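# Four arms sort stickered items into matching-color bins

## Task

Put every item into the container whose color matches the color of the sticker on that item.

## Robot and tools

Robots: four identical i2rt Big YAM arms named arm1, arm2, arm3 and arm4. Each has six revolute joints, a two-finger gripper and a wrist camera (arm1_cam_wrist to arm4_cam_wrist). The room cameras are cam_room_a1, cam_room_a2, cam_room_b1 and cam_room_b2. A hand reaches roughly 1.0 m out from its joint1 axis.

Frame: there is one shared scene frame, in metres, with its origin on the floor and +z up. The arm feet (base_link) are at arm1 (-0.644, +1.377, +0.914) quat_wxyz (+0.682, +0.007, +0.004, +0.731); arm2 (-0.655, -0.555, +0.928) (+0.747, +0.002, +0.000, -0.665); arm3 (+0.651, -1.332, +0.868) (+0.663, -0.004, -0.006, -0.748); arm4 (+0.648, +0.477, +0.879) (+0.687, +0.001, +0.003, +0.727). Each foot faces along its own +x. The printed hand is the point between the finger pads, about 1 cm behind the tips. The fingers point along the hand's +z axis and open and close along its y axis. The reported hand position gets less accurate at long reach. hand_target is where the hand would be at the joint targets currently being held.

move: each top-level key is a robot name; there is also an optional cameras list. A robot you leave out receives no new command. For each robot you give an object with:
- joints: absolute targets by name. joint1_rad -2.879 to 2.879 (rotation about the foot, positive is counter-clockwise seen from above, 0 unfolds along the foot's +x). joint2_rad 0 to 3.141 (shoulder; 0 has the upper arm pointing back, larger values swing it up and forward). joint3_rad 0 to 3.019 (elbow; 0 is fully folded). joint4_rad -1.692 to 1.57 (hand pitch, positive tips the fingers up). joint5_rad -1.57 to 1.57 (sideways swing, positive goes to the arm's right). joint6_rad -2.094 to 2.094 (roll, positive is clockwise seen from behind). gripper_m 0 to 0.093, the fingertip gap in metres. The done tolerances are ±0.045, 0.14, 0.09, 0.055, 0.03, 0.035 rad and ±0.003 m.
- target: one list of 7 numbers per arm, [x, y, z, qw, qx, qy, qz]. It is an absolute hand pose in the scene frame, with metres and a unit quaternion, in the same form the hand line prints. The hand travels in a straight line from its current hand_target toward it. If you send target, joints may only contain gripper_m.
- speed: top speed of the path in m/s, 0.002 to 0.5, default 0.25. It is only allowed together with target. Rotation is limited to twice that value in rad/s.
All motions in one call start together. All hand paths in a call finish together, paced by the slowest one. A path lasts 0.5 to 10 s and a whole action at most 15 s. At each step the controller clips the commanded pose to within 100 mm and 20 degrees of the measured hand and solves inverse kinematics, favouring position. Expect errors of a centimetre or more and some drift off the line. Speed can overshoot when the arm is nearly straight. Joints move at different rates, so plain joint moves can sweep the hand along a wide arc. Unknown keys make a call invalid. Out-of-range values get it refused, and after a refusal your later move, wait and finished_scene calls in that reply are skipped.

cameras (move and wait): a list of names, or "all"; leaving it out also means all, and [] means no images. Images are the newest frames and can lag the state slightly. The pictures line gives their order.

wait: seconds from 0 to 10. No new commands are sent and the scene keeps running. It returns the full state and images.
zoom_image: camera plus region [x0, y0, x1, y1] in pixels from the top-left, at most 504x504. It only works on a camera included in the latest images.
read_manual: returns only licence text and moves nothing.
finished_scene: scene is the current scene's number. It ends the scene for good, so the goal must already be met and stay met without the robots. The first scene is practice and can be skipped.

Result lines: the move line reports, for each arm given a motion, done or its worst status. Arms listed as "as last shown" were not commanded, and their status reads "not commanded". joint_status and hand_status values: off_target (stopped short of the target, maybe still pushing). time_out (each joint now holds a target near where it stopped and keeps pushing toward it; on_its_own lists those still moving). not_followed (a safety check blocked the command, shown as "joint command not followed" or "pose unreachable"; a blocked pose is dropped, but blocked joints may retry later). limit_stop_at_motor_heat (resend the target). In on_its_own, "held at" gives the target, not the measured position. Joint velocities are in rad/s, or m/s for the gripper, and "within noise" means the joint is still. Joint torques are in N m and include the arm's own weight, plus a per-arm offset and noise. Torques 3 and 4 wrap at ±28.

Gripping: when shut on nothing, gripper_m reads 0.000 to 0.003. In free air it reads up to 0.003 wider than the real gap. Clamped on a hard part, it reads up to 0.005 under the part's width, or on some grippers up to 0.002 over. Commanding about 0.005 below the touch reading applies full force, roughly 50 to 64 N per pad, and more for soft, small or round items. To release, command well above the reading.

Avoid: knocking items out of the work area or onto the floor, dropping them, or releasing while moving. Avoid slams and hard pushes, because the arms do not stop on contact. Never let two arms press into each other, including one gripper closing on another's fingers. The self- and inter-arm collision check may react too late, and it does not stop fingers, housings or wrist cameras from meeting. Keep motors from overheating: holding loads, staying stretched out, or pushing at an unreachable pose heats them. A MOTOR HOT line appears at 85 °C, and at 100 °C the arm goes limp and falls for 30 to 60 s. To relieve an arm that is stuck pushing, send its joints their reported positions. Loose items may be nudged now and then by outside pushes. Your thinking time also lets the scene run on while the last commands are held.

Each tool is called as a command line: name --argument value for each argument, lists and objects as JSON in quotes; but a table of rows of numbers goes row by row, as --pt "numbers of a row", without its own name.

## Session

move --arm1 '{"joints": {"joint1_rad": 1.6, "joint2_rad": 1.4, "joint3_rad": 1.4, "joint4_rad": -1.05, "joint5_rad": 0, "joint6_rad": 0}}' --arm2 '{"joints": {"joint1_rad": -1.4, "joint2_rad": 1.4, "joint3_rad": 1.4, "joint4_rad": -1.05, "joint5_rad": 0, "joint6_rad": 0}}' --arm3 '{"joints": {"joint1_rad": 1.5, "joint2_rad": 1.4, "joint3_rad": 1.4, "joint4_rad": -1.05, "joint5_rad": 0, "joint6_rad": 0}}' --arm4 '{"joints": {"joint1_rad": -1.5, "joint2_rad": 1.4, "joint3_rad": 1.4, "joint4_rad": -1.05, "joint5_rad": 0, "joint6_rad": 0}}'

Scene clock: 1.87 s.
Joint torques (N m): arm1=[-2.02 -11.16 13.45 1.46 0.07 -0.1] | arm2=[1.38 -13.51 11.81 2.03 0 -0.09] | arm3=[1.38 -14.68 11.21 1.16 0.11 -0.11] | arm4=[1.08 -15.38 10.48 1.01 0.09 0.18]
Motor temperatures (°C): arm1=[20 23 27 23 21 21 21] | arm2=[23 24 26 22 22 20 23] | arm3=[24 23 24 23 24 23 23] | arm4=[22 22 23 22 24 21 24]
Heat: arm1: hottest joint3_rad 27 °C; arm2: hottest joint3_rad 26 °C; arm3: hottest joint1_rad 24 °C; arm4: hottest joint5_rad 24 °C.
move: arm1 done; arm2 done; arm3 done; arm4 done
Joint velocities: within noise
arm1.joint_positions: joint1_rad=+1.604 joint2_rad=+1.418 joint3_rad=+1.378 joint4_rad=-1.057 joint5_rad=-0.002 joint6_rad=+0.007 gripper_m=+0.09398
arm1.joint_status: all done
arm1.hand: x=-1.1617 y=+1.3233 z=+1.2028 quat_wxyz=(+0.012, +0.969, +0.047, -0.242) (m; scene frame)
arm1.hand_target: x=-1.1651 y=+1.3253 z=+1.2241 quat_wxyz=(+0.011, +0.963, +0.048, -0.265) (m; scene frame)
arm1.hand_status: not commanded
arm2.joint_positions: joint1_rad=-1.407 joint2_rad=+1.394 joint3_rad=+1.398 joint4_rad=-1.056 joint5_rad=-0.001 joint6_rad=+0.015 gripper_m=+0.09398
arm2.joint_status: all done
arm2.hand: x=-1.1610 y=-0.7015 z=+1.2297 quat_wxyz=(-0.037, -0.958, -0.128, +0.252) (m; scene frame)
arm2.hand_target: x=-1.1628 y=-0.7058 z=+1.2287 quat_wxyz=(-0.036, -0.957, -0.139, +0.254) (m; scene frame)
arm2.hand_status: not commanded
arm3.joint_positions: joint1_rad=+1.498 joint2_rad=+1.411 joint3_rad=+1.381 joint4_rad=-1.055 joint5_rad=-0.002 joint6_rad=+0.005 gripper_m=+0.09398
arm3.joint_status: all done
arm3.hand: x=+1.1660 y=-1.4287 z=+1.1554 quat_wxyz=(-0.240, -0.094, -0.966, +0.028) (m; scene frame)
arm3.hand_target: x=+1.1695 y=-1.4287 z=+1.1712 quat_wxyz=(-0.257, -0.091, -0.962, +0.031) (m; scene frame)
arm3.hand_status: not commanded
arm4.joint_positions: joint1_rad=-1.505 joint2_rad=+1.416 joint3_rad=+1.381 joint4_rad=-1.056 joint5_rad=+0.000 joint6_rad=-0.012 gripper_m=+0.09398
arm4.joint_status: all done
arm4.hand: x=+1.1712 y=+0.5417 z=+1.1604 quat_wxyz=(-0.235, +0.065, -0.970, -0.011) (m; scene frame)
arm4.hand_target: x=+1.1739 y=+0.5450 z=+1.1785 quat_wxyz=(-0.255, +0.062, -0.965, -0.015) (m; scene frame)
arm4.hand_status: not commanded
pictures: arm1_cam_wrist, arm2_cam_wrist, arm3_cam_wrist, arm4_cam_wrist, cam_room_a1, cam_room_a2, cam_room_b1, cam_room_b2
Images, in order (width x height): arm1_cam_wrist 672x504, arm2_cam_wrist 672x504, arm3_cam_wrist 672x504, arm4_cam_wrist 672x504, cam_room_a1 672x504, cam_room_a2 672x504, cam_room_b1 672x504, cam_room_b2 672x504.

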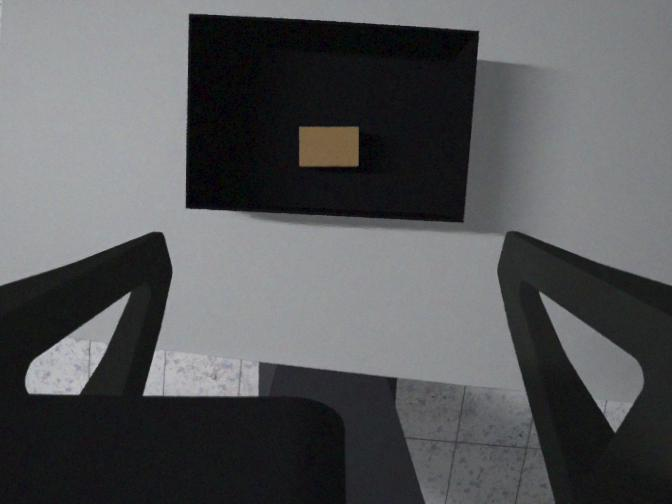

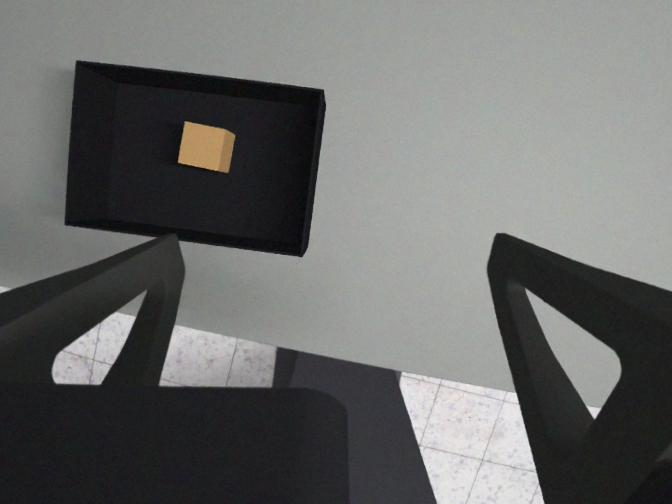

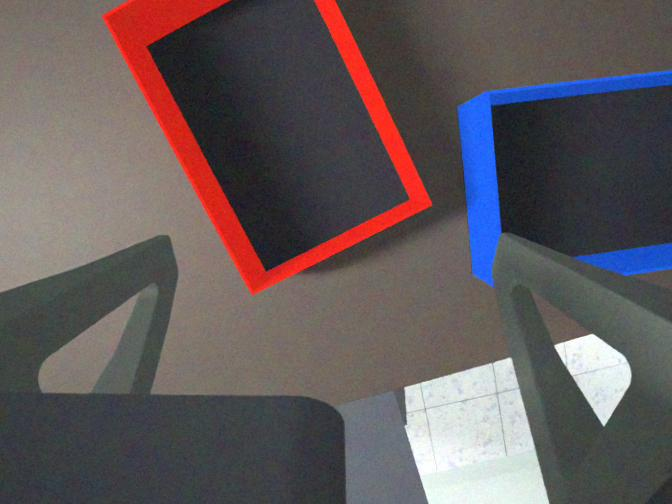

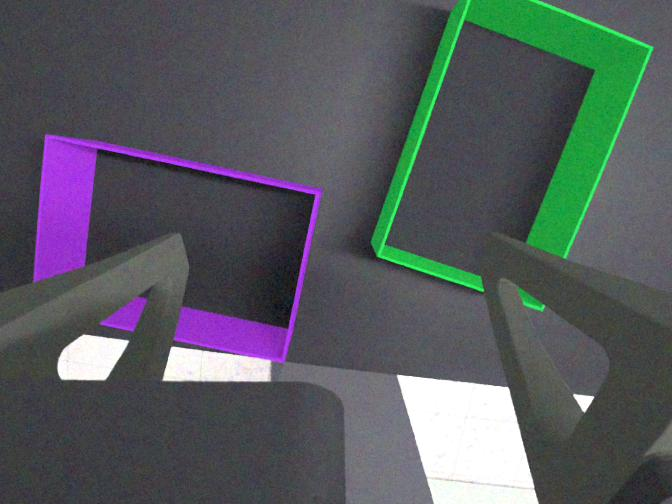

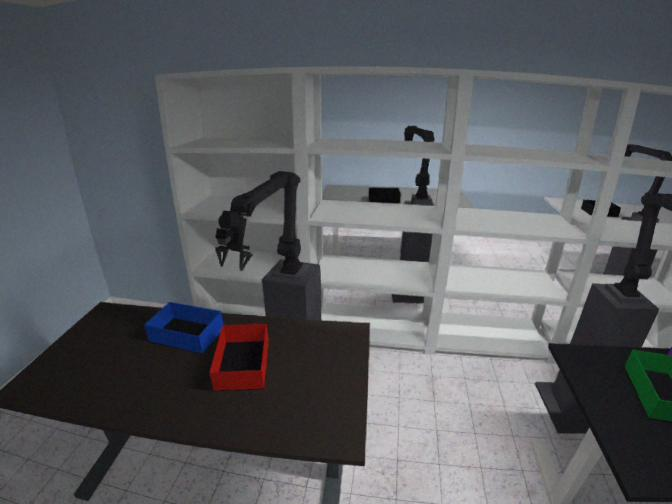

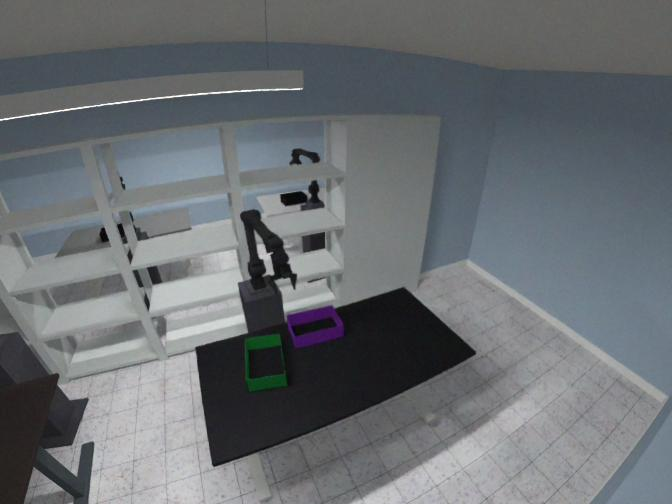

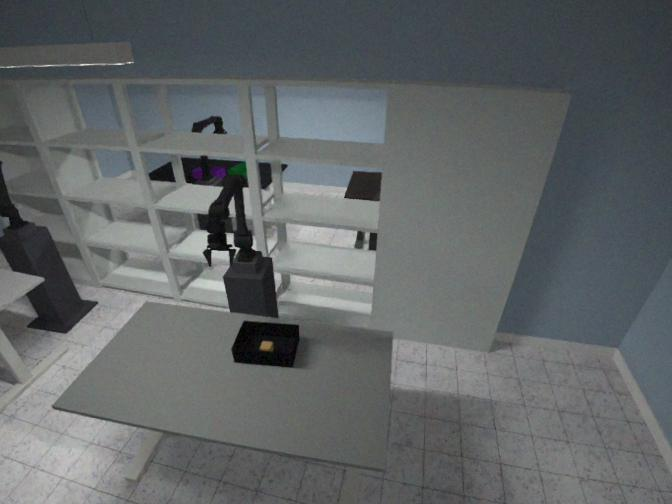

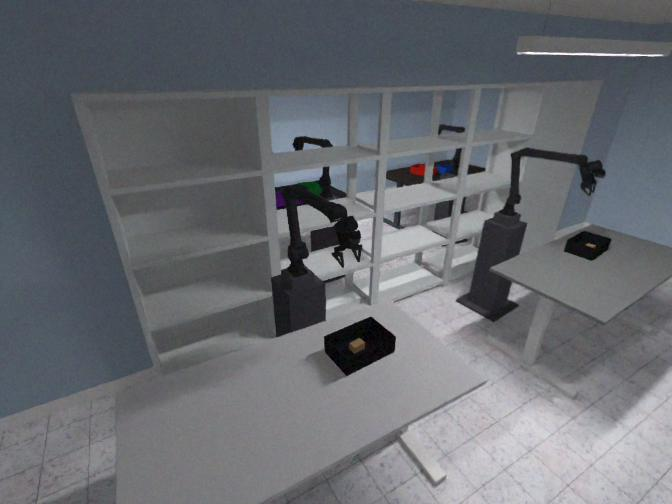

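zoom_image --camera "cam_room_b1" --region '[235, 320, 301, 370]'

zoom_image --camera "cam_room_b2" --region '[325, 317, 397, 373]'

zoom_image --camera "cam_room_b2" --region '[560, 225, 616, 269]'

Scaled by 7.636.

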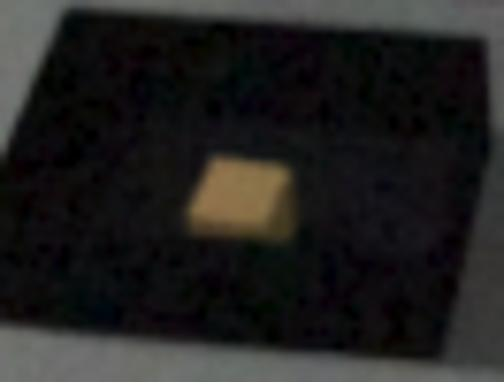

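Scaled by 7.000.

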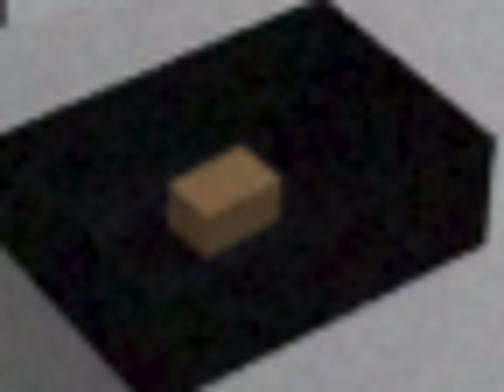

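Scaled by 9.000.

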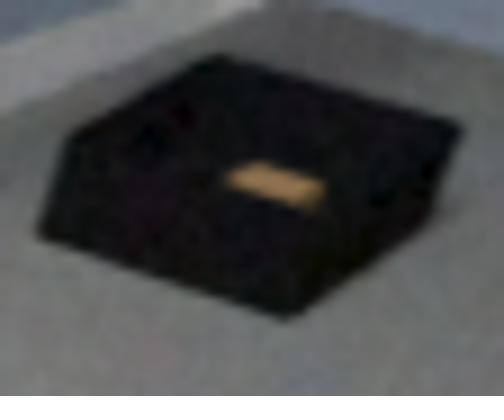

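move --arm1 '{"target": [-1.2426, 1.309, 0.90, -0.0126, -0.9648, -0.0471, 0.2587], "speed": 0.5}' --arm2 '{"target": [-1.194, -0.877, 0.88, -0.0151, -0.9643, -0.0564, 0.2586], "speed": 0.5}' --arm3 '{"joints": {"joint1_rad": -1.986, "joint2_rad": 0.7, "joint3_rad": 0.756, "joint4_rad": -1.105, "joint5_rad": 0, "joint6_rad": 0}}' --arm4 '{"joints": {"joint1_rad": 0.906, "joint2_rad": 0.7, "joint3_rad": 0.756, "joint4_rad": -1.105, "joint5_rad": 0, "joint6_rad": 0}}' --cameras '["arm1_cam_wrist", "arm2_cam_wrist"]'

Scene clock: 26.50 s.
Joint torques (N m): arm1=[-0.5 -15.44 9.8 1.69 0.08 0.1] | arm2=[0.44 -20.31 11.3 2.17 0.39 0.22] | arm3=[0.62 -2.78 9.24 0.73 -0.08 -0.11] | arm4=[1.14 -2.96 9.28 0.51 0.18 0.12]
Motor temperatures (°C): arm1=[20 24 31 23 21 21 21] | arm2=[23 24 30 22 22 20 23] | arm3=[24 24 27 23 24 23 23] | arm4=[22 23 29 22 24 21 24]
Heat: arm1: hottest joint3_rad 31 °C; arm2: hottest joint3_rad 30 °C; arm3: hottest joint3_rad 27 °C; arm4: hottest joint3_rad 29 °C.
move: arm1 off_target; arm2 off_target; arm3 done; arm4 done
Joint velocities: within noise
arm1.joint_positions: joint1_rad=+1.607 joint2_rad=+1.932 joint3_rad=+1.105 joint4_rad=-0.286 joint5_rad=+0.003 joint6_rad=+0.010 gripper_m=+0.09398
arm1.joint_status: not commanded
arm1.hand: x=-1.2278 y=+1.3171 z=+0.8822 quat_wxyz=(+0.010, +0.971, +0.046, -0.234) (m; scene frame)
arm1.hand_target: x=-1.2419 y=+1.3089 z=+0.9001 quat_wxyz=(+0.013, +0.965, +0.047, -0.258) (m; scene frame)
arm1.hand_status: off_target (0.025 m and 2.9 deg from the pose sent, 0.314 m and 2.0 deg at the start)
arm2.joint_positions: joint1_rad=-1.081 joint2_rad=+2.025 joint3_rad=+1.184 joint4_rad=-0.314 joint5_rad=+0.230 joint6_rad=+0.415 gripper_m=+0.09398
arm2.joint_status: not commanded
arm2.hand: x=-1.1716 y=-0.8656 z=+0.8620 quat_wxyz=(-0.001, -0.970, -0.070, +0.233) (m; scene frame)
arm2.hand_target: x=-1.1931 y=-0.8763 z=+0.8809 quat_wxyz=(-0.015, -0.964, -0.056, +0.259) (m; scene frame)
arm2.hand_status: off_target (0.031 m and 3.7 deg from the pose sent, 0.393 m and 8.7 deg at the start)
arm3.joint_positions: joint1_rad=-1.976 joint2_rad=+0.706 joint3_rad=+0.761 joint4_rad=-1.099 joint5_rad=+0.002 joint6_rad=+0.005 gripper_m=+0.09402
arm3.joint_status: all done
arm3.hand: x=+0.4066 y=-1.1857 z=+1.1016 quat_wxyz=(+0.062, -0.932, +0.255, +0.249) (m; scene frame)
arm3.hand_target: x=+0.4103 y=-1.1851 z=+1.1000 quat_wxyz=(+0.062, -0.932, +0.258, +0.247) (m; scene frame)
arm3.hand_status: not commanded
arm4.joint_positions: joint1_rad=+0.904 joint2_rad=+0.708 joint3_rad=+0.754 joint4_rad=-1.095 joint5_rad=-0.002 joint6_rad=-0.011 gripper_m=+0.09401
arm4.joint_status: all done
arm4.hand: x=+0.4176 y=+0.6401 z=+1.1124 quat_wxyz=(-0.076, +0.923, -0.285, -0.247) (m; scene frame)
arm4.hand_target: x=+0.4196 y=+0.6384 z=+1.1142 quat_wxyz=(-0.075, +0.921, -0.290, -0.248) (m; scene frame)
arm4.hand_status: not commanded
pictures: arm1_cam_wrist, arm2_cam_wrist
Images, in order (width x height): arm1_cam_wrist 672x504, arm2_cam_wrist 672x504.

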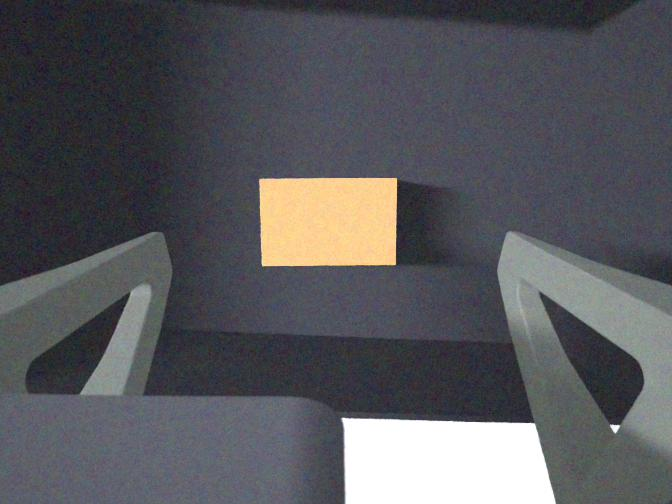

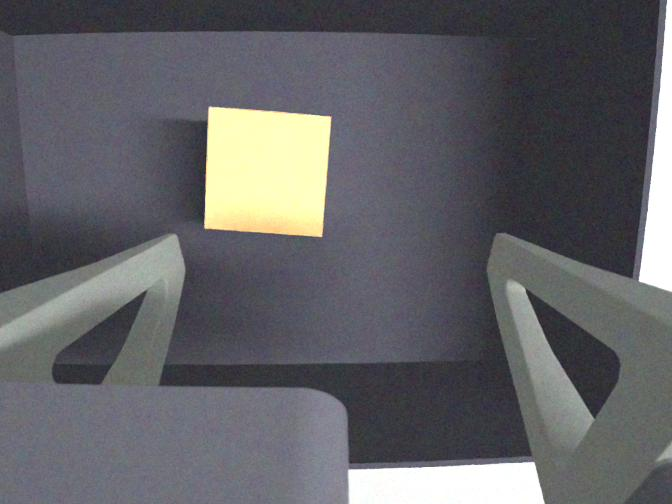

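move --arm1 '{"target": [-1.2385, 1.3055, 0.750, -0.0134, -0.9601, -0.0469, 0.2753], "speed": 0.3}' --arm2 '{"target": [-1.208, -0.909, 0.762, -0.0074, -0.9585, -0.0251, 0.2839], "speed": 0.3}' --cameras '["arm1_cam_wrist", "arm2_cam_wrist"]'

Scene clock: 37.73 s.
Joint torques (N m): arm1=[-1.14 -15.56 6.64 1.8 0.11 0.12] | arm2=[0.85 -21.25 9.59 2.24 0.45 0.22] | arm3=[0.5 -2.78 9.22 0.79 -0.08 -0.11] | arm4=[1.14 -2.49 9.42 0.39 0.15 0.16]
Motor temperatures (°C): arm1=[20 24 30 23 21 21 21] | arm2=[23 24 30 22 22 20 23] | arm3=[24 24 27 23 24 23 23] | arm4=[22 23 29 22 24 21 24]
Heat: arm1: hottest joint3_rad 30 °C; arm2: hottest joint3_rad 30 °C; arm3: hottest joint3_rad 27 °C; arm4: hottest joint3_rad 29 °C.
move: arm1 off_target; arm2 off_target
Joint velocities: within noise
arm1.joint_positions: joint1_rad=+1.615 joint2_rad=+2.251 joint3_rad=+1.082 joint4_rad=+0.099 joint5_rad=+0.009 joint6_rad=+0.020 gripper_m=+0.09398
arm1.joint_status: not commanded
arm1.hand: x=-1.2235 y=+1.3141 z=+0.7380 quat_wxyz=(+0.011, +0.966, +0.044, -0.255) (m; scene frame)
arm1.hand_target: x=-1.2382 y=+1.3056 z=+0.7504 quat_wxyz=(+0.013, +0.960, +0.047, -0.275) (m; scene frame)
arm1.hand_status: off_target (0.021 m and 2.4 deg from the pose sent, 0.133 m and 4.8 deg at the start)
arm2.joint_positions: joint1_rad=-1.039 joint2_rad=+2.305 joint3_rad=+1.299 joint4_rad=-0.110 joint5_rad=+0.306 joint6_rad=+0.505 gripper_m=+0.09398
arm2.joint_status: not commanded
arm2.hand: x=-1.1922 y=-0.8963 z=+0.7554 quat_wxyz=(+0.005, -0.963, -0.035, +0.267) (m; scene frame)
arm2.hand_target: x=-1.2073 y=-0.9086 z=+0.7626 quat_wxyz=(-0.008, -0.959, -0.025, +0.284) (m; scene frame)
arm2.hand_status: off_target (0.021 m and 2.7 deg from the pose sent, 0.115 m and 7.9 deg at the start)
arm3, arm4: as last shown
pictures: arm1_cam_wrist, arm2_cam_wrist
Images, in order (width x height): arm1_cam_wrist 672x504, arm2_cam_wrist 672x504.

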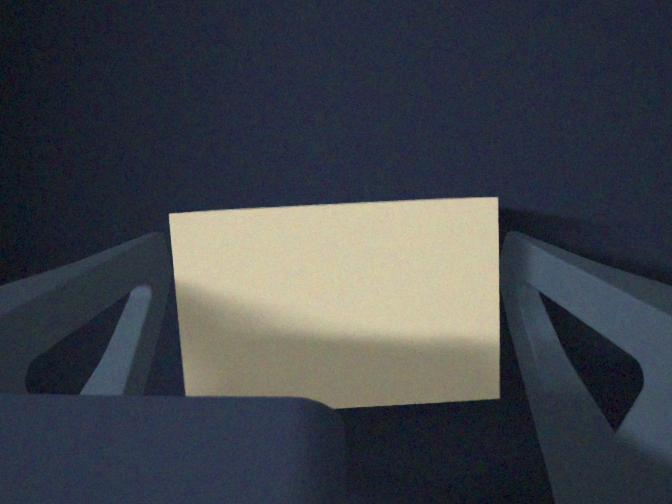

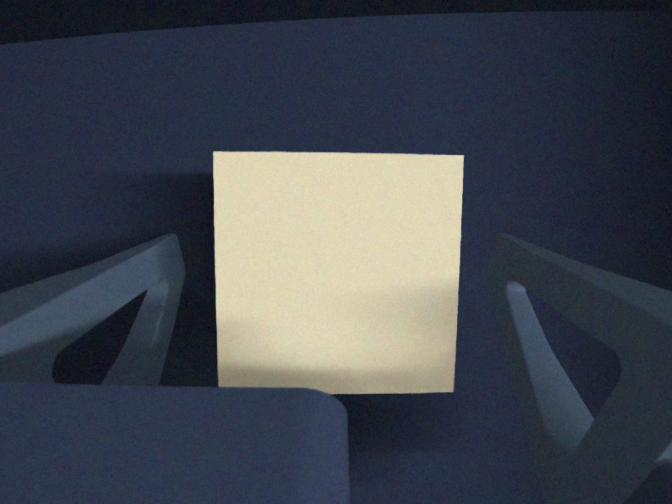

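move --arm1 '{"joints": {"gripper_m": 0.045}}' --arm2 '{"joints": {"gripper_m": 0.038}}' --cameras '[]'

move --arm1 '{"target": [-1.18, 1.31, 0.92, -0.0134, -0.9601, -0.0469, 0.2753], "speed": 0.45}' --arm2 '{"target": [-1.15, -0.87, 0.92, -0.0074, -0.9585, -0.0251, 0.2839], "speed": 0.45}' --cameras '["arm1_cam_wrist", "arm2_cam_wrist"]'

move --arm1 '{"joints": {"joint2_rad": 1.3, "joint3_rad": 1.3, "joint4_rad": 0.6, "joint5_rad": 0, "joint6_rad": 0}}' --arm2 '{"joints": {"joint1_rad": -1.3, "joint2_rad": 1.3, "joint3_rad": 1.3, "joint4_rad": 0.6, "joint5_rad": 0, "joint6_rad": 0}}' --cameras '["arm1_cam_wrist", "arm2_cam_wrist", "cam_room_b1", "cam_room_b2"]'

Scene clock: 51.40 s.
Joint torques (N m): arm1=[-1.55 -16.03 6.69 1.73 0.1 0.07] | arm2=[0.85 -21.48 9.62 2.25 0.4 0.18] | arm3=[0.56 -2.84 9.25 0.76 -0.07 -0.1] | arm4=[1.08 -2.67 9.25 0.51 0.18 0.16]
Motor temperatures (°C): arm1=[20 25 30 23 21 21 21] | arm2=[23 25 30 22 22 20 23] | arm3=[24 24 27 23 24 23 23] | arm4=[22 22 30 22 24 21 24]
Heat: arm1: hottest joint3_rad 30 °C; arm2: hottest joint3_rad 30 °C; arm3: hottest joint3_rad 27 °C; arm4: hottest joint3_rad 30 °C.
move: arm1 off_target; arm2 off_target
Joint velocities: within noise
arm1.joint_positions: joint1_rad=+1.616 joint2_rad=+2.251 joint3_rad=+1.082 joint4_rad=+0.100 joint5_rad=+0.009 joint6_rad=+0.020 gripper_m=+0.06935
arm1.joint_status: gripper_m off_target (ended at +0.06938, target +0.04500)
arm1.hand: x=-1.2236 y=+1.3139 z=+0.7381 quat_wxyz=(+0.011, +0.966, +0.044, -0.256) (m; scene frame)
arm1.hand_target: x=-1.2382 y=+1.3054 z=+0.7504 quat_wxyz=(+0.014, +0.960, +0.047, -0.275) (m; scene frame)
arm1.hand_status: not commanded
arm2.joint_positions: joint1_rad=-1.039 joint2_rad=+2.305 joint3_rad=+1.300 joint4_rad=-0.110 joint5_rad=+0.308 joint6_rad=+0.508 gripper_m=+0.05334
arm2.joint_status: gripper_m off_target (ended at +0.05337, target +0.03800)
arm2.hand: x=-1.1927 y=-0.8964 z=+0.7558 quat_wxyz=(+0.005, -0.963, -0.034, +0.267) (m; scene frame)
arm2.hand_target: x=-1.2073 y=-0.9086 z=+0.7626 quat_wxyz=(-0.008, -0.959, -0.025, +0.284) (m; scene frame)
arm2.hand_status: not commanded
arm3, arm4: as last shown
pictures: none
No camera images: "cameras" was empty.

Scene clock: 52.73 s.
Joint torques (N m): arm1=[-0.85 -10.75 8.55 1.06 0.14 0.14] | arm2=[1.55 -16.21 8.27 1.33 0.39 0.21] | arm3=[0.62 -2.84 9.25 0.73 -0.08 -0.1] | arm4=[0.79 -2.73 9.31 0.53 0.2 0.16]
Motor temperatures (°C): arm1=[20 25 30 23 21 21 21] | arm2=[23 25 30 22 22 20 23] | arm3=[24 24 27 23 24 23 23] | arm4=[22 22 30 22 24 21 24]
Heat: arm1: hottest joint3_rad 30 °C; arm2: hottest joint3_rad 30 °C; arm3: hottest joint3_rad 27 °C; arm4: hottest joint3_rad 30 °C.
move: arm1 done; arm2 off_target
Joint velocities: within noise
arm1.joint_positions: joint1_rad=+1.620 joint2_rad=+1.743 joint3_rad=+0.914 joint4_rad=-0.188 joint5_rad=+0.011 joint6_rad=+0.022 gripper_m=+0.06935
arm1.joint_status: not commanded
arm1.hand: x=-1.1810 y=+1.3160 z=+0.9234 quat_wxyz=(+0.012, +0.959, +0.045, -0.280) (m; scene frame)
arm1.hand_target: x=-1.1800 y=+1.3101 z=+0.9201 quat_wxyz=(+0.013, +0.960, +0.047, -0.275) (m; scene frame)
arm1.hand_status: done (0.007 m and 0.7 deg from the pose sent, 0.187 m and 2.4 deg at the start)
arm2.joint_positions: joint1_rad=-1.039 joint2_rad=+1.848 joint3_rad=+1.100 joint4_rad=-0.288 joint5_rad=+0.312 joint6_rad=+0.512 gripper_m=+0.05334
arm2.joint_status: not commanded
arm2.hand: x=-1.1591 y=-0.8707 z=+0.9383 quat_wxyz=(-0.017, -0.954, -0.025, +0.300) (m; scene frame)
arm2.hand_target: x=-1.1497 y=-0.8696 z=+0.9204 quat_wxyz=(-0.007, -0.958, -0.025, +0.284) (m; scene frame)
arm2.hand_status: off_target (0.020 m and 2.2 deg from the pose sent, 0.172 m and 2.6 deg at the start)
arm3, arm4: as last shown
pictures: arm1_cam_wrist, arm2_cam_wrist
Images, in order (width x height): arm1_cam_wrist 672x504, arm2_cam_wrist 672x504.

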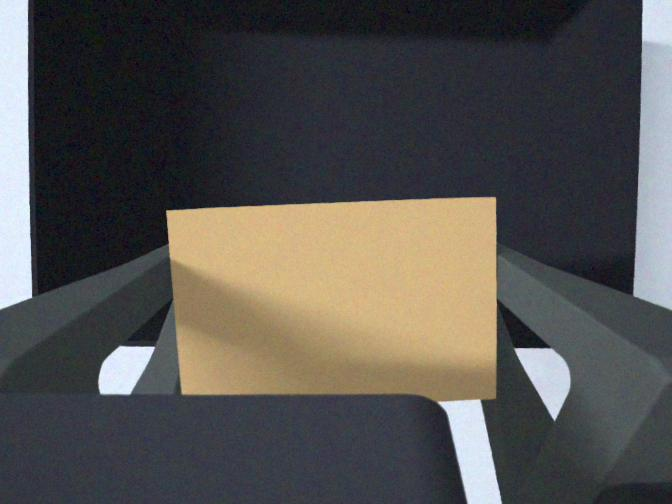

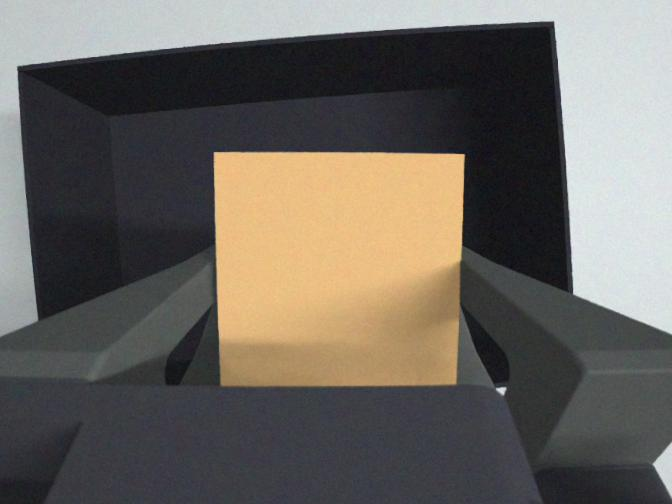

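Scene clock: 54.43 s.
Joint torques (N m): arm1=[-0.73 -9.82 13.33 1.72 0 -0.03] | arm2=[0.73 -13.1 11.51 2.55 -0.08 -0.08] | arm3=[0.44 -2.78 9.25 0.73 -0.09 -0.09] | arm4=[1.08 -2.67 9.21 0.54 0.17 0.14]
Motor temperatures (°C): arm1=[20 25 30 23 21 21 21] | arm2=[23 25 30 22 22 20 23] | arm3=[24 24 27 23 24 23 23] | arm4=[22 22 30 22 24 21 24]
Heat: arm1: hottest joint3_rad 30 °C; arm2: hottest joint3_rad 30 °C; arm3: hottest joint3_rad 27 °C; arm4: hottest joint3_rad 30 °C.
move: arm1 done; arm2 done
Joint velocities: within noise
arm1.joint_positions: joint1_rad=+1.620 joint2_rad=+1.316 joint3_rad=+1.282 joint4_rad=+0.591 joint5_rad=+0.002 joint6_rad=+0.008 gripper_m=+0.06935
arm1.joint_status: all done
arm1.hand: x=-1.2127 y=+1.3075 z=+1.5536 quat_wxyz=(+0.054, +0.478, +0.028, -0.876) (m; scene frame)
arm1.hand_target: x=-1.1999 y=+1.3021 z=+1.5748 quat_wxyz=(+0.057, +0.459, +0.032, -0.886) (m; scene frame)
arm1.hand_status: not commanded
arm2.joint_positions: joint1_rad=-1.299 joint2_rad=+1.303 joint3_rad=+1.303 joint4_rad=+0.586 joint5_rad=+0.002 joint6_rad=+0.014 gripper_m=+0.05334
arm2.joint_status: all done
arm2.hand: x=-1.1880 y=-0.7744 z=+1.5761 quat_wxyz=(-0.175, -0.466, -0.089, +0.863) (m; scene frame)
arm2.hand_target: x=-1.1854 y=-0.7729 z=+1.5787 quat_wxyz=(-0.170, -0.459, -0.091, +0.867) (m; scene frame)
arm2.hand_status: not commanded
arm3, arm4: as last shown
pictures: arm1_cam_wrist, arm2_cam_wrist, cam_room_b1, cam_room_b2
Images, in order (width x height): arm1_cam_wrist 672x504, arm2_cam_wrist 672x504, cam_room_b1 672x504, cam_room_b2 672x504.

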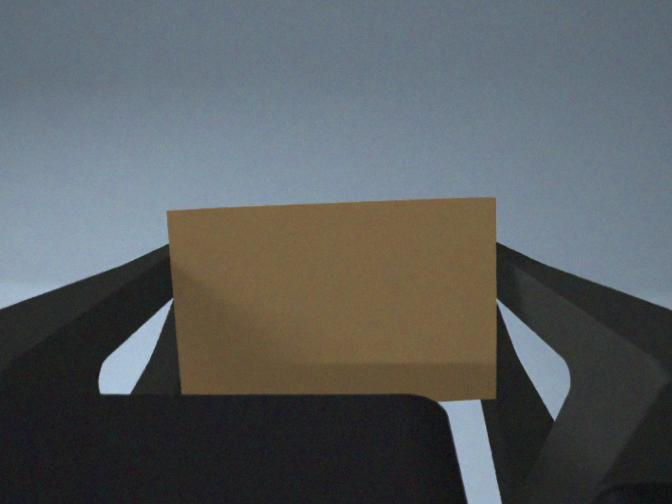

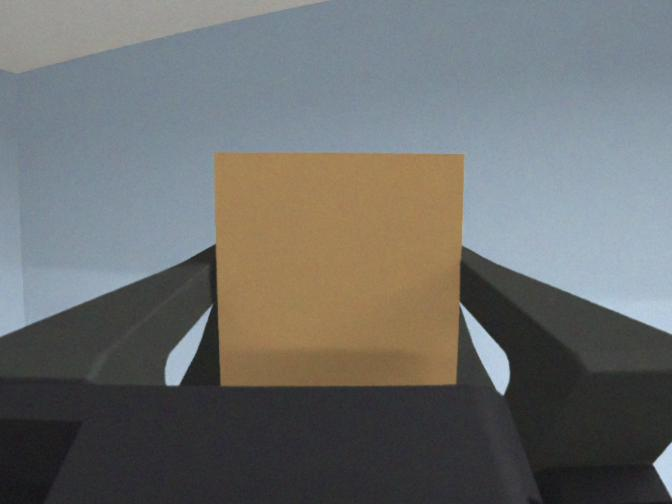

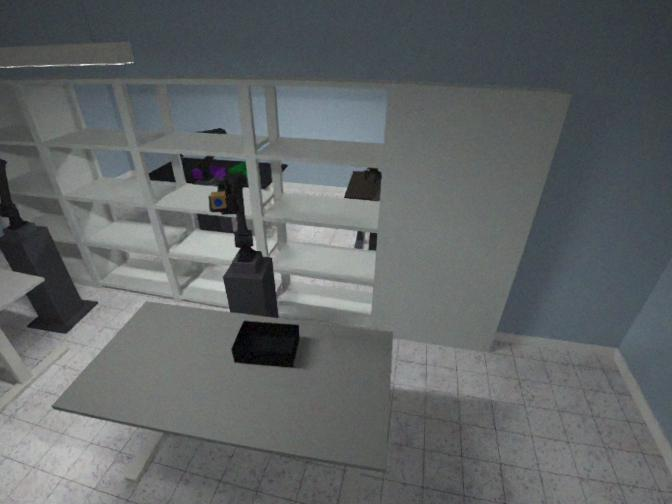

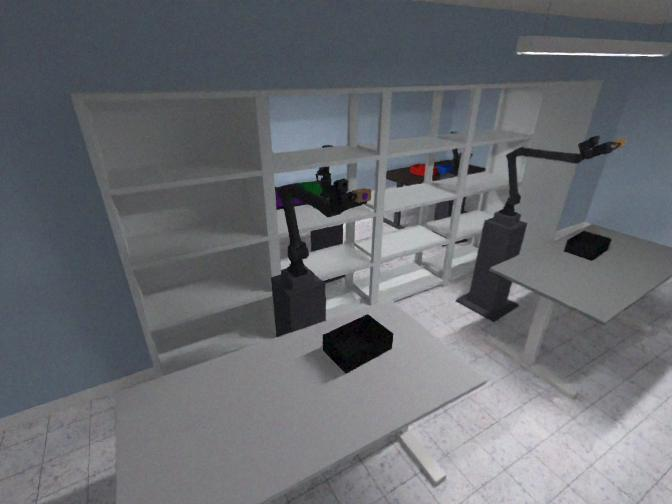

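zoom_image --camera "cam_room_b2" --region '[335, 175, 391, 217]'

move --arm1 '{"joints": {"joint1_rad": -2.25, "joint2_rad": 0.7, "joint3_rad": 0.756, "joint4_rad": -1.105, "joint5_rad": 0, "joint6_rad": 0}}' --arm2 '{"joints": {"joint1_rad": 0.918, "joint2_rad": 0.7, "joint3_rad": 0.756, "joint4_rad": -1.105, "joint5_rad": 0, "joint6_rad": 0}}' --cameras '[]'

move --arm1 '{"target": [0.01, 0.920, 1.115, 0.247, 0.290, 0.9215, -0.0776], "speed": 0.45}' --arm2 '{"target": [0.008, -0.949, 1.095, 0.2495, 0.2565, 0.9312, -0.0687], "speed": 0.45}' --cameras '["arm1_cam_wrist", "arm2_cam_wrist"]'

Scaled by 9.000.

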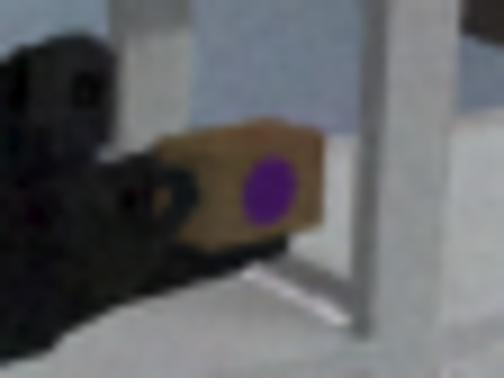

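Scene clock: 65.67 s.
Joint torques (N m): arm1=[-1.9 0.09 12.62 0.8 -0.05 -0.03] | arm2=[1.03 -3.78 11.28 1.33 0.13 -0.05] | arm3=[0.56 -2.73 9.28 0.75 -0.08 -0.1] | arm4=[0.5 -2.73 9.24 0.42 0.17 0.16]
Motor temperatures (°C): arm1=[20 25 31 23 21 21 22] | arm2=[23 25 31 22 22 20 23] | arm3=[24 23 27 23 24 23 23] | arm4=[22 22 31 22 24 21 24]
Heat: arm1: hottest joint3_rad 31 °C; arm2: hottest joint3_rad 31 °C; arm3: hottest joint3_rad 27 °C; arm4: hottest joint3_rad 31 °C.
move: arm1 done; arm2 done
Joint velocities: within noise
arm1.joint_positions: joint1_rad=-2.244 joint2_rad=+0.709 joint3_rad=+0.745 joint4_rad=-1.097 joint5_rad=+0.002 joint6_rad=+0.006 gripper_m=+0.06948
arm1.joint_status: all done
arm1.hand: x=-0.4101 y=+1.2167 z=+1.1374 quat_wxyz=(-0.233, -0.291, -0.925, +0.076) (m; scene frame)
arm1.hand_target: x=-0.4110 y=+1.2159 z=+1.1447 quat_wxyz=(-0.239, -0.290, -0.923, +0.079) (m; scene frame)
arm1.hand_status: not commanded
arm2.joint_positions: joint1_rad=+0.915 joint2_rad=+0.709 joint3_rad=+0.760 joint4_rad=-1.093 joint5_rad=-0.003 joint6_rad=+0.012 gripper_m=+0.05332
arm2.joint_status: all done
arm2.hand: x=-0.4117 y=-0.7017 z=+1.1639 quat_wxyz=(-0.253, -0.263, -0.929, +0.065) (m; scene frame)
arm2.hand_target: x=-0.4151 y=-0.6993 z=+1.1628 quat_wxyz=(-0.249, -0.256, -0.932, +0.067) (m; scene frame)
arm2.hand_status: not commanded
arm3, arm4: as last shown
pictures: none
No camera images: "cameras" was empty.

Scene clock: 67.87 s.
Joint torques (N m): arm1=[-2.49 -20.19 17.46 0.75 -0.03 -0.02] | arm2=[1.32 -22.71 16.96 1.17 0.15 -0.04] | arm3=[0.5 -2.84 9.25 0.75 -0.09 -0.11] | arm4=[0.67 -2.84 9.36 0.47 0.19 0.15]
Motor temperatures (°C): arm1=[20 25 32 23 21 21 22] | arm2=[23 25 31 22 22 20 23] | arm3=[24 23 27 23 24 23 23] | arm4=[22 22 31 22 24 21 24]
Heat: arm1: hottest joint3_rad 32 °C; arm2: hottest joint3_rad 31 °C; arm3: hottest joint3_rad 27 °C; arm4: hottest joint3_rad 31 °C.
move: arm1 off_target; arm2 off_target
Joint velocities: within noise
arm1.joint_positions: joint1_rad=-2.244 joint2_rad=+2.145 joint3_rad=+2.108 joint4_rad=-1.054 joint5_rad=-0.006 joint6_rad=+0.006 gripper_m=+0.06947
arm1.joint_status: not commanded
arm1.hand: x=+0.0006 y=+0.9340 z=+1.0817 quat_wxyz=(-0.220, -0.291, -0.929, +0.068) (m; scene frame)
arm1.hand_target: x=+0.0082 y=+0.9214 z=+1.1151 quat_wxyz=(-0.248, -0.290, -0.921, +0.078) (m; scene frame)
arm1.hand_status: off_target (0.037 m and 3.4 deg from the pose sent, 0.515 m and 1.7 deg at the start)
arm2.joint_positions: joint1_rad=+0.915 joint2_rad=+2.067 joint3_rad=+1.895 joint4_rad=-0.911 joint5_rad=+0.002 joint6_rad=+0.012 gripper_m=+0.05332
arm2.joint_status: not commanded
arm2.hand: x=-0.0091 y=-0.9431 z=+1.0768 quat_wxyz=(-0.234, -0.264, -0.934, +0.062) (m; scene frame)
arm2.hand_target: x=+0.0066 y=-0.9482 z=+1.0953 quat_wxyz=(-0.250, -0.257, -0.931, +0.069) (m; scene frame)
arm2.hand_status: off_target (0.026 m and 2.2 deg from the pose sent, 0.492 m and 1.0 deg at the start)
arm3, arm4: as last shown
pictures: arm1_cam_wrist, arm2_cam_wrist
Images, in order (width x height): arm1_cam_wrist 672x504, arm2_cam_wrist 672x504.

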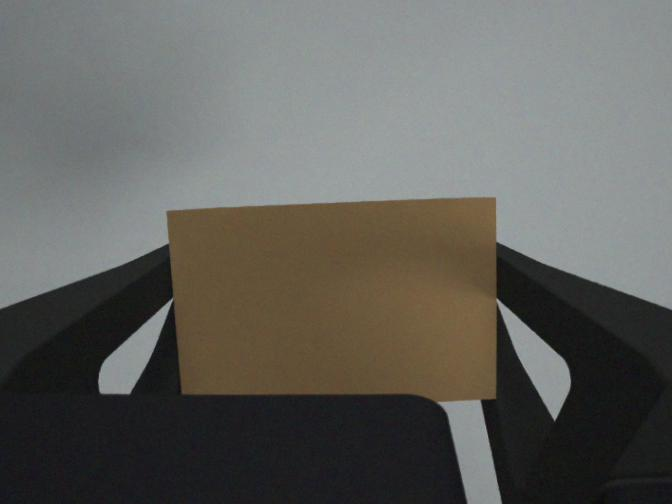

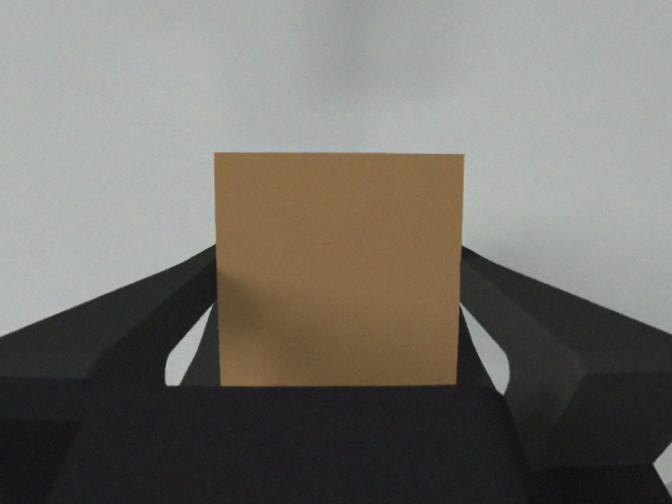

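move --arm1 '{"target": [0.01, 0.917, 0.999, 0.247, 0.290, 0.9215, -0.0776], "speed": 0.2}' --arm2 '{"target": [0.005, -0.947, 1.004, 0.2495, 0.2565, 0.9312, -0.0687], "speed": 0.2}' --cameras '["arm1_cam_wrist", "arm2_cam_wrist"]'

Scene clock: 72.43 s.
Joint torques (N m): arm1=[-2.49 -18.96 11.52 1.88 -0.07 -0.03] | arm2=[1.14 -22.01 10.84 2.54 0.11 -0.04] | arm3=[0.67 -2.9 9.29 0.75 -0.09 -0.1] | arm4=[1.14 -3.08 9.29 0.55 0.16 0.17]
Motor temperatures (°C): arm1=[20 25 33 23 21 21 22] | arm2=[23 25 31 22 22 20 24] | arm3=[24 23 27 23 24 23 23] | arm4=[22 22 31 22 24 21 24]
Heat: arm1: hottest joint3_rad 33 °C; arm2: hottest joint3_rad 31 °C; arm3: hottest joint3_rad 27 °C; arm4: hottest joint3_rad 31 °C.
move: arm1 off_target; arm2 off_target
Joint velocities: within noise
arm1.joint_positions: joint1_rad=-2.245 joint2_rad=+2.184 joint3_rad=+1.964 joint4_rad=-0.814 joint5_rad=-0.007 joint6_rad=+0.005 gripper_m=+0.06935
arm1.joint_status: not commanded
arm1.hand: x=+0.0109 y=+0.9255 z=+1.0091 quat_wxyz=(-0.247, -0.289, -0.922, +0.076) (m; scene frame)
arm1.hand_target: x=+0.0097 y=+0.9171 z=+0.9991 quat_wxyz=(-0.247, -0.290, -0.921, +0.078) (m; scene frame)
arm1.hand_status: off_target (0.013 m and 0.2 deg from the pose sent, 0.085 m and 3.4 deg at the start)
arm2.joint_positions: joint1_rad=+0.916 joint2_rad=+2.106 joint3_rad=+1.810 joint4_rad=-0.734 joint5_rad=+0.002 joint6_rad=+0.011 gripper_m=+0.05328
arm2.joint_status: not commanded
arm2.hand: x=+0.0018 y=-0.9482 z=+1.0275 quat_wxyz=(-0.258, -0.262, -0.927, +0.069) (m; scene frame)
arm2.hand_target: x=+0.0043 y=-0.9465 z=+1.0044 quat_wxyz=(-0.250, -0.257, -0.931, +0.069) (m; scene frame)
arm2.hand_status: off_target (0.024 m and 1.2 deg from the pose sent, 0.074 m and 2.2 deg at the start)
arm3, arm4: as last shown
pictures: arm1_cam_wrist, arm2_cam_wrist
Images, in order (width x height): arm1_cam_wrist 672x504, arm2_cam_wrist 672x504.

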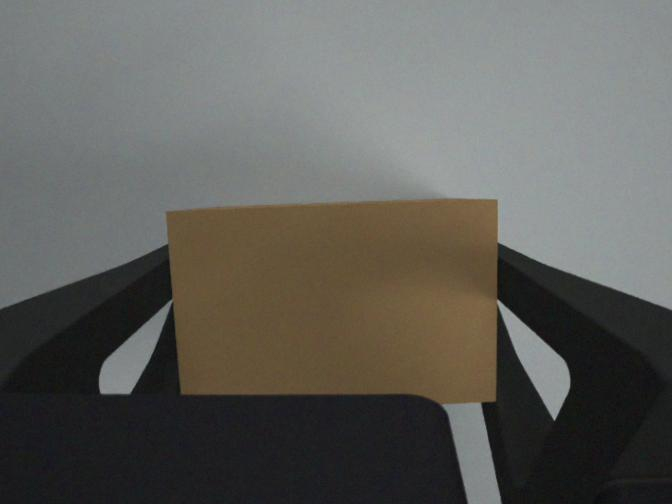

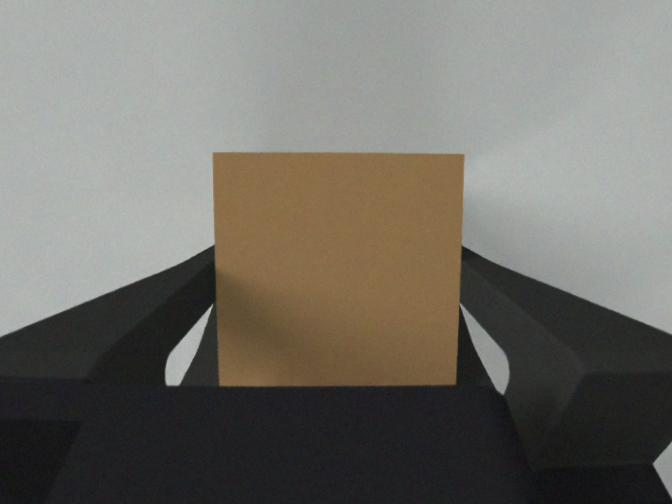

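move --arm1 '{"joints": {"gripper_m": 0.093}}' --arm2 '{"joints": {"gripper_m": 0.093}}' --cameras '[]'

move --arm1 '{"target": [-0.412, 1.216, 1.145, 0.247, 0.290, 0.9215, -0.0776], "speed": 0.45}' --arm2 '{"target": [-0.412, -0.70, 1.163, 0.2495, 0.2565, 0.9312, -0.0687], "speed": 0.45}' --arm3 '{"target": [-0.016, -0.961, 1.115, 0.0685, -0.9314, 0.2556, 0.2496], "speed": 0.45}' --arm4 '{"target": [-0.005, 0.957, 1.085, 0.0778, -0.9212, 0.2905, 0.2468], "speed": 0.45}' --cameras '["arm3_cam_wrist", "arm4_cam_wrist"]'

Scene clock: 86.87 s.
Joint torques (N m): arm1=[-2.84 -18.49 11.62 1.88 -0.06 -0.05] | arm2=[1.2 -21.77 10.85 2.56 0.11 -0.03] | arm3=[0.62 -2.84 9.24 0.79 -0.09 -0.11] | arm4=[1.44 -2.73 9.24 0.47 0.16 0.13]
Motor temperatures (°C): arm1=[20 25 32 23 21 21 22] | arm2=[23 26 31 22 22 20 24] | arm3=[24 23 27 23 24 23 23] | arm4=[22 22 31 22 24 21 24]
Heat: arm1: hottest joint3_rad 32 °C; arm2: hottest joint3_rad 31 °C; arm3: hottest joint3_rad 27 °C; arm4: hottest joint3_rad 31 °C.
move: arm1 done; arm2 done
Joint velocities: within noise
arm1.joint_positions: joint1_rad=-2.245 joint2_rad=+2.184 joint3_rad=+1.964 joint4_rad=-0.814 joint5_rad=-0.008 joint6_rad=+0.005 gripper_m=+0.09297
arm1.joint_status: all done
arm1.hand: x=+0.0110 y=+0.9255 z=+1.0091 quat_wxyz=(-0.247, -0.289, -0.922, +0.076) (m; scene frame)
arm1.hand_target: x=+0.0097 y=+0.9171 z=+0.9991 quat_wxyz=(-0.247, -0.290, -0.921, +0.078) (m; scene frame)
arm1.hand_status: not commanded
arm2.joint_positions: joint1_rad=+0.916 joint2_rad=+2.106 joint3_rad=+1.810 joint4_rad=-0.734 joint5_rad=+0.002 joint6_rad=+0.011 gripper_m=+0.09292
arm2.joint_status: all done
arm2.hand: x=+0.0018 y=-0.9482 z=+1.0275 quat_wxyz=(-0.258, -0.262, -0.927, +0.069) (m; scene frame)
arm2.hand_target: x=+0.0043 y=-0.9465 z=+1.0044 quat_wxyz=(-0.250, -0.257, -0.931, +0.069) (m; scene frame)
arm2.hand_status: not commanded
arm3.joint_positions: joint1_rad=-1.976 joint2_rad=+0.706 joint3_rad=+0.761 joint4_rad=-1.099 joint5_rad=+0.002 joint6_rad=+0.005 gripper_m=+0.09402
arm3.joint_status: not commanded
arm3.hand: x=+0.4066 y=-1.1857 z=+1.1016 quat_wxyz=(+0.062, -0.932, +0.255, +0.249) (m; scene frame)
arm3.hand_target: x=+0.4103 y=-1.1851 z=+1.1000 quat_wxyz=(+0.062, -0.932, +0.258, +0.247) (m; scene frame)
arm3.hand_status: not commanded
arm4.joint_positions: joint1_rad=+0.904 joint2_rad=+0.708 joint3_rad=+0.754 joint4_rad=-1.095 joint5_rad=-0.002 joint6_rad=-0.011 gripper_m=+0.09401
arm4.joint_status: not commanded
arm4.hand: x=+0.4176 y=+0.6401 z=+1.1124 quat_wxyz=(-0.076, +0.923, -0.285, -0.247) (m; scene frame)
arm4.hand_target: x=+0.4196 y=+0.6384 z=+1.1142 quat_wxyz=(-0.075, +0.921, -0.290, -0.248) (m; scene frame)
arm4.hand_status: not commanded
pictures: none
No camera images: "cameras" was empty.

Scene clock: 89.10 s.
Joint torques (N m): arm1=[-2.2 1.03 11.73 0.83 -0.05 -0.03] | arm2=[1.49 -1.96 10.5 1.31 0.16 0.08] | arm3=[2.49 -24.18 14.42 0.59 0.12 0.02] | arm4=[-0.09 -25.35 12.98 0.4 -0.02 -0.05]
Motor temperatures (°C): arm1=[20 25 32 23 21 21 22] | arm2=[23 26 31 22 22 20 24] | arm3=[24 23 27 23 24 23 23] | arm4=[22 22 32 22 24 21 24]
Heat: arm1: hottest joint3_rad 32 °C; arm2: hottest joint3_rad 31 °C; arm3: hottest joint3_rad 27 °C; arm4: hottest joint3_rad 32 °C.
move: arm1 done; arm2 off_target; arm3 off_target; arm4 off_target
Joint velocities: within noise
arm1.joint_positions: joint1_rad=-2.247 joint2_rad=+0.679 joint3_rad=+0.745 joint4_rad=-1.084 joint5_rad=-0.010 joint6_rad=+0.004 gripper_m=+0.09297
arm1.joint_status: not commanded
arm1.hand: x=-0.4096 y=+1.2179 z=+1.1470 quat_wxyz=(-0.254, -0.288, -0.920, +0.078) (m; scene frame)
arm1.hand_target: x=-0.4120 y=+1.2161 z=+1.1449 quat_wxyz=(-0.247, -0.290, -0.921, +0.078) (m; scene frame)
arm1.hand_status: done (0.004 m and 0.9 deg from the pose sent, 0.531 m and 0.2 deg at the start)
arm2.joint_positions: joint1_rad=+0.917 joint2_rad=+0.697 joint3_rad=+0.774 joint4_rad=-1.085 joint5_rad=+0.004 joint6_rad=+0.006 gripper_m=+0.09292
arm2.joint_status: not commanded
arm2.hand: x=-0.4095 y=-0.7039 z=+1.1749 quat_wxyz=(-0.267, -0.259, -0.925, +0.073) (m; scene frame)
arm2.hand_target: x=-0.4121 y=-0.7000 z=+1.1633 quat_wxyz=(-0.250, -0.256, -0.931, +0.069) (m; scene frame)
arm2.hand_status: off_target (0.013 m and 2.2 deg from the pose sent, 0.501 m and 1.2 deg at the start)
arm3.joint_positions: joint1_rad=-1.961 joint2_rad=+2.035 joint3_rad=+2.058 joint4_rad=-1.104 joint5_rad=+0.027 joint6_rad=+0.021 gripper_m=+0.09402
arm3.joint_status: not commanded
arm3.hand: x=-0.0007 y=-0.9575 z=+1.0925 quat_wxyz=(+0.065, -0.936, +0.260, +0.230) (m; scene frame)
arm3.hand_target: x=-0.0148 y=-0.9616 z=+1.1152 quat_wxyz=(+0.068, -0.931, +0.256, +0.250) (m; scene frame)
arm3.hand_status: off_target (0.027 m and 2.4 deg from the pose sent, 0.479 m and 0.8 deg at the start)
arm4.joint_positions: joint1_rad=+0.889 joint2_rad=+2.205 joint3_rad=+2.241 joint4_rad=-1.108 joint5_rad=-0.003 joint6_rad=-0.012 gripper_m=+0.09401
arm4.joint_status: not commanded
arm4.hand: x=-0.0002 y=+0.9464 z=+1.0743 quat_wxyz=(-0.074, +0.923, -0.293, -0.237) (m; scene frame)
arm4.hand_target: x=-0.0042 y=+0.9566 z=+1.0850 quat_wxyz=(-0.078, +0.921, -0.290, -0.247) (m; scene frame)
arm4.hand_status: off_target (0.016 m and 1.3 deg from the pose sent, 0.529 m and 0.7 deg at the start)
pictures: arm3_cam_wrist, arm4_cam_wrist
Images, in order (width x height): arm3_cam_wrist 672x504, arm4_cam_wrist 672x504.

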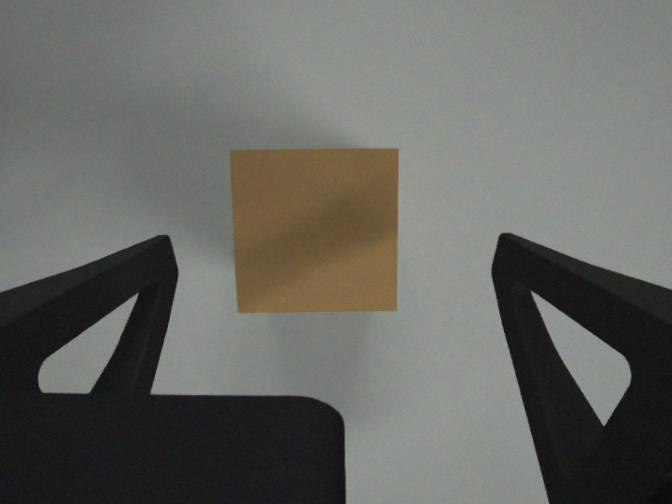

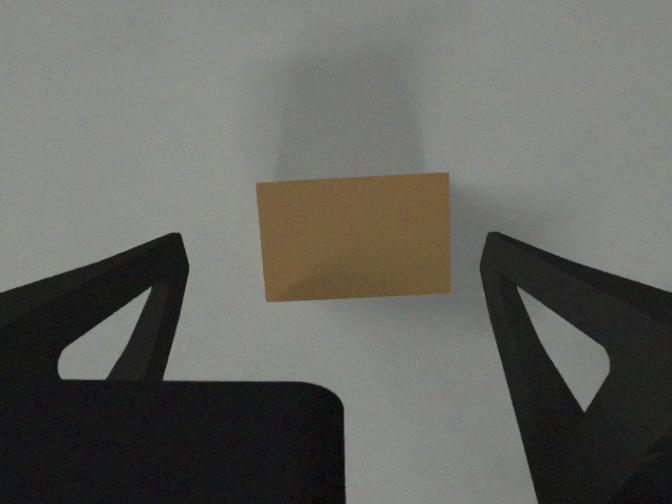

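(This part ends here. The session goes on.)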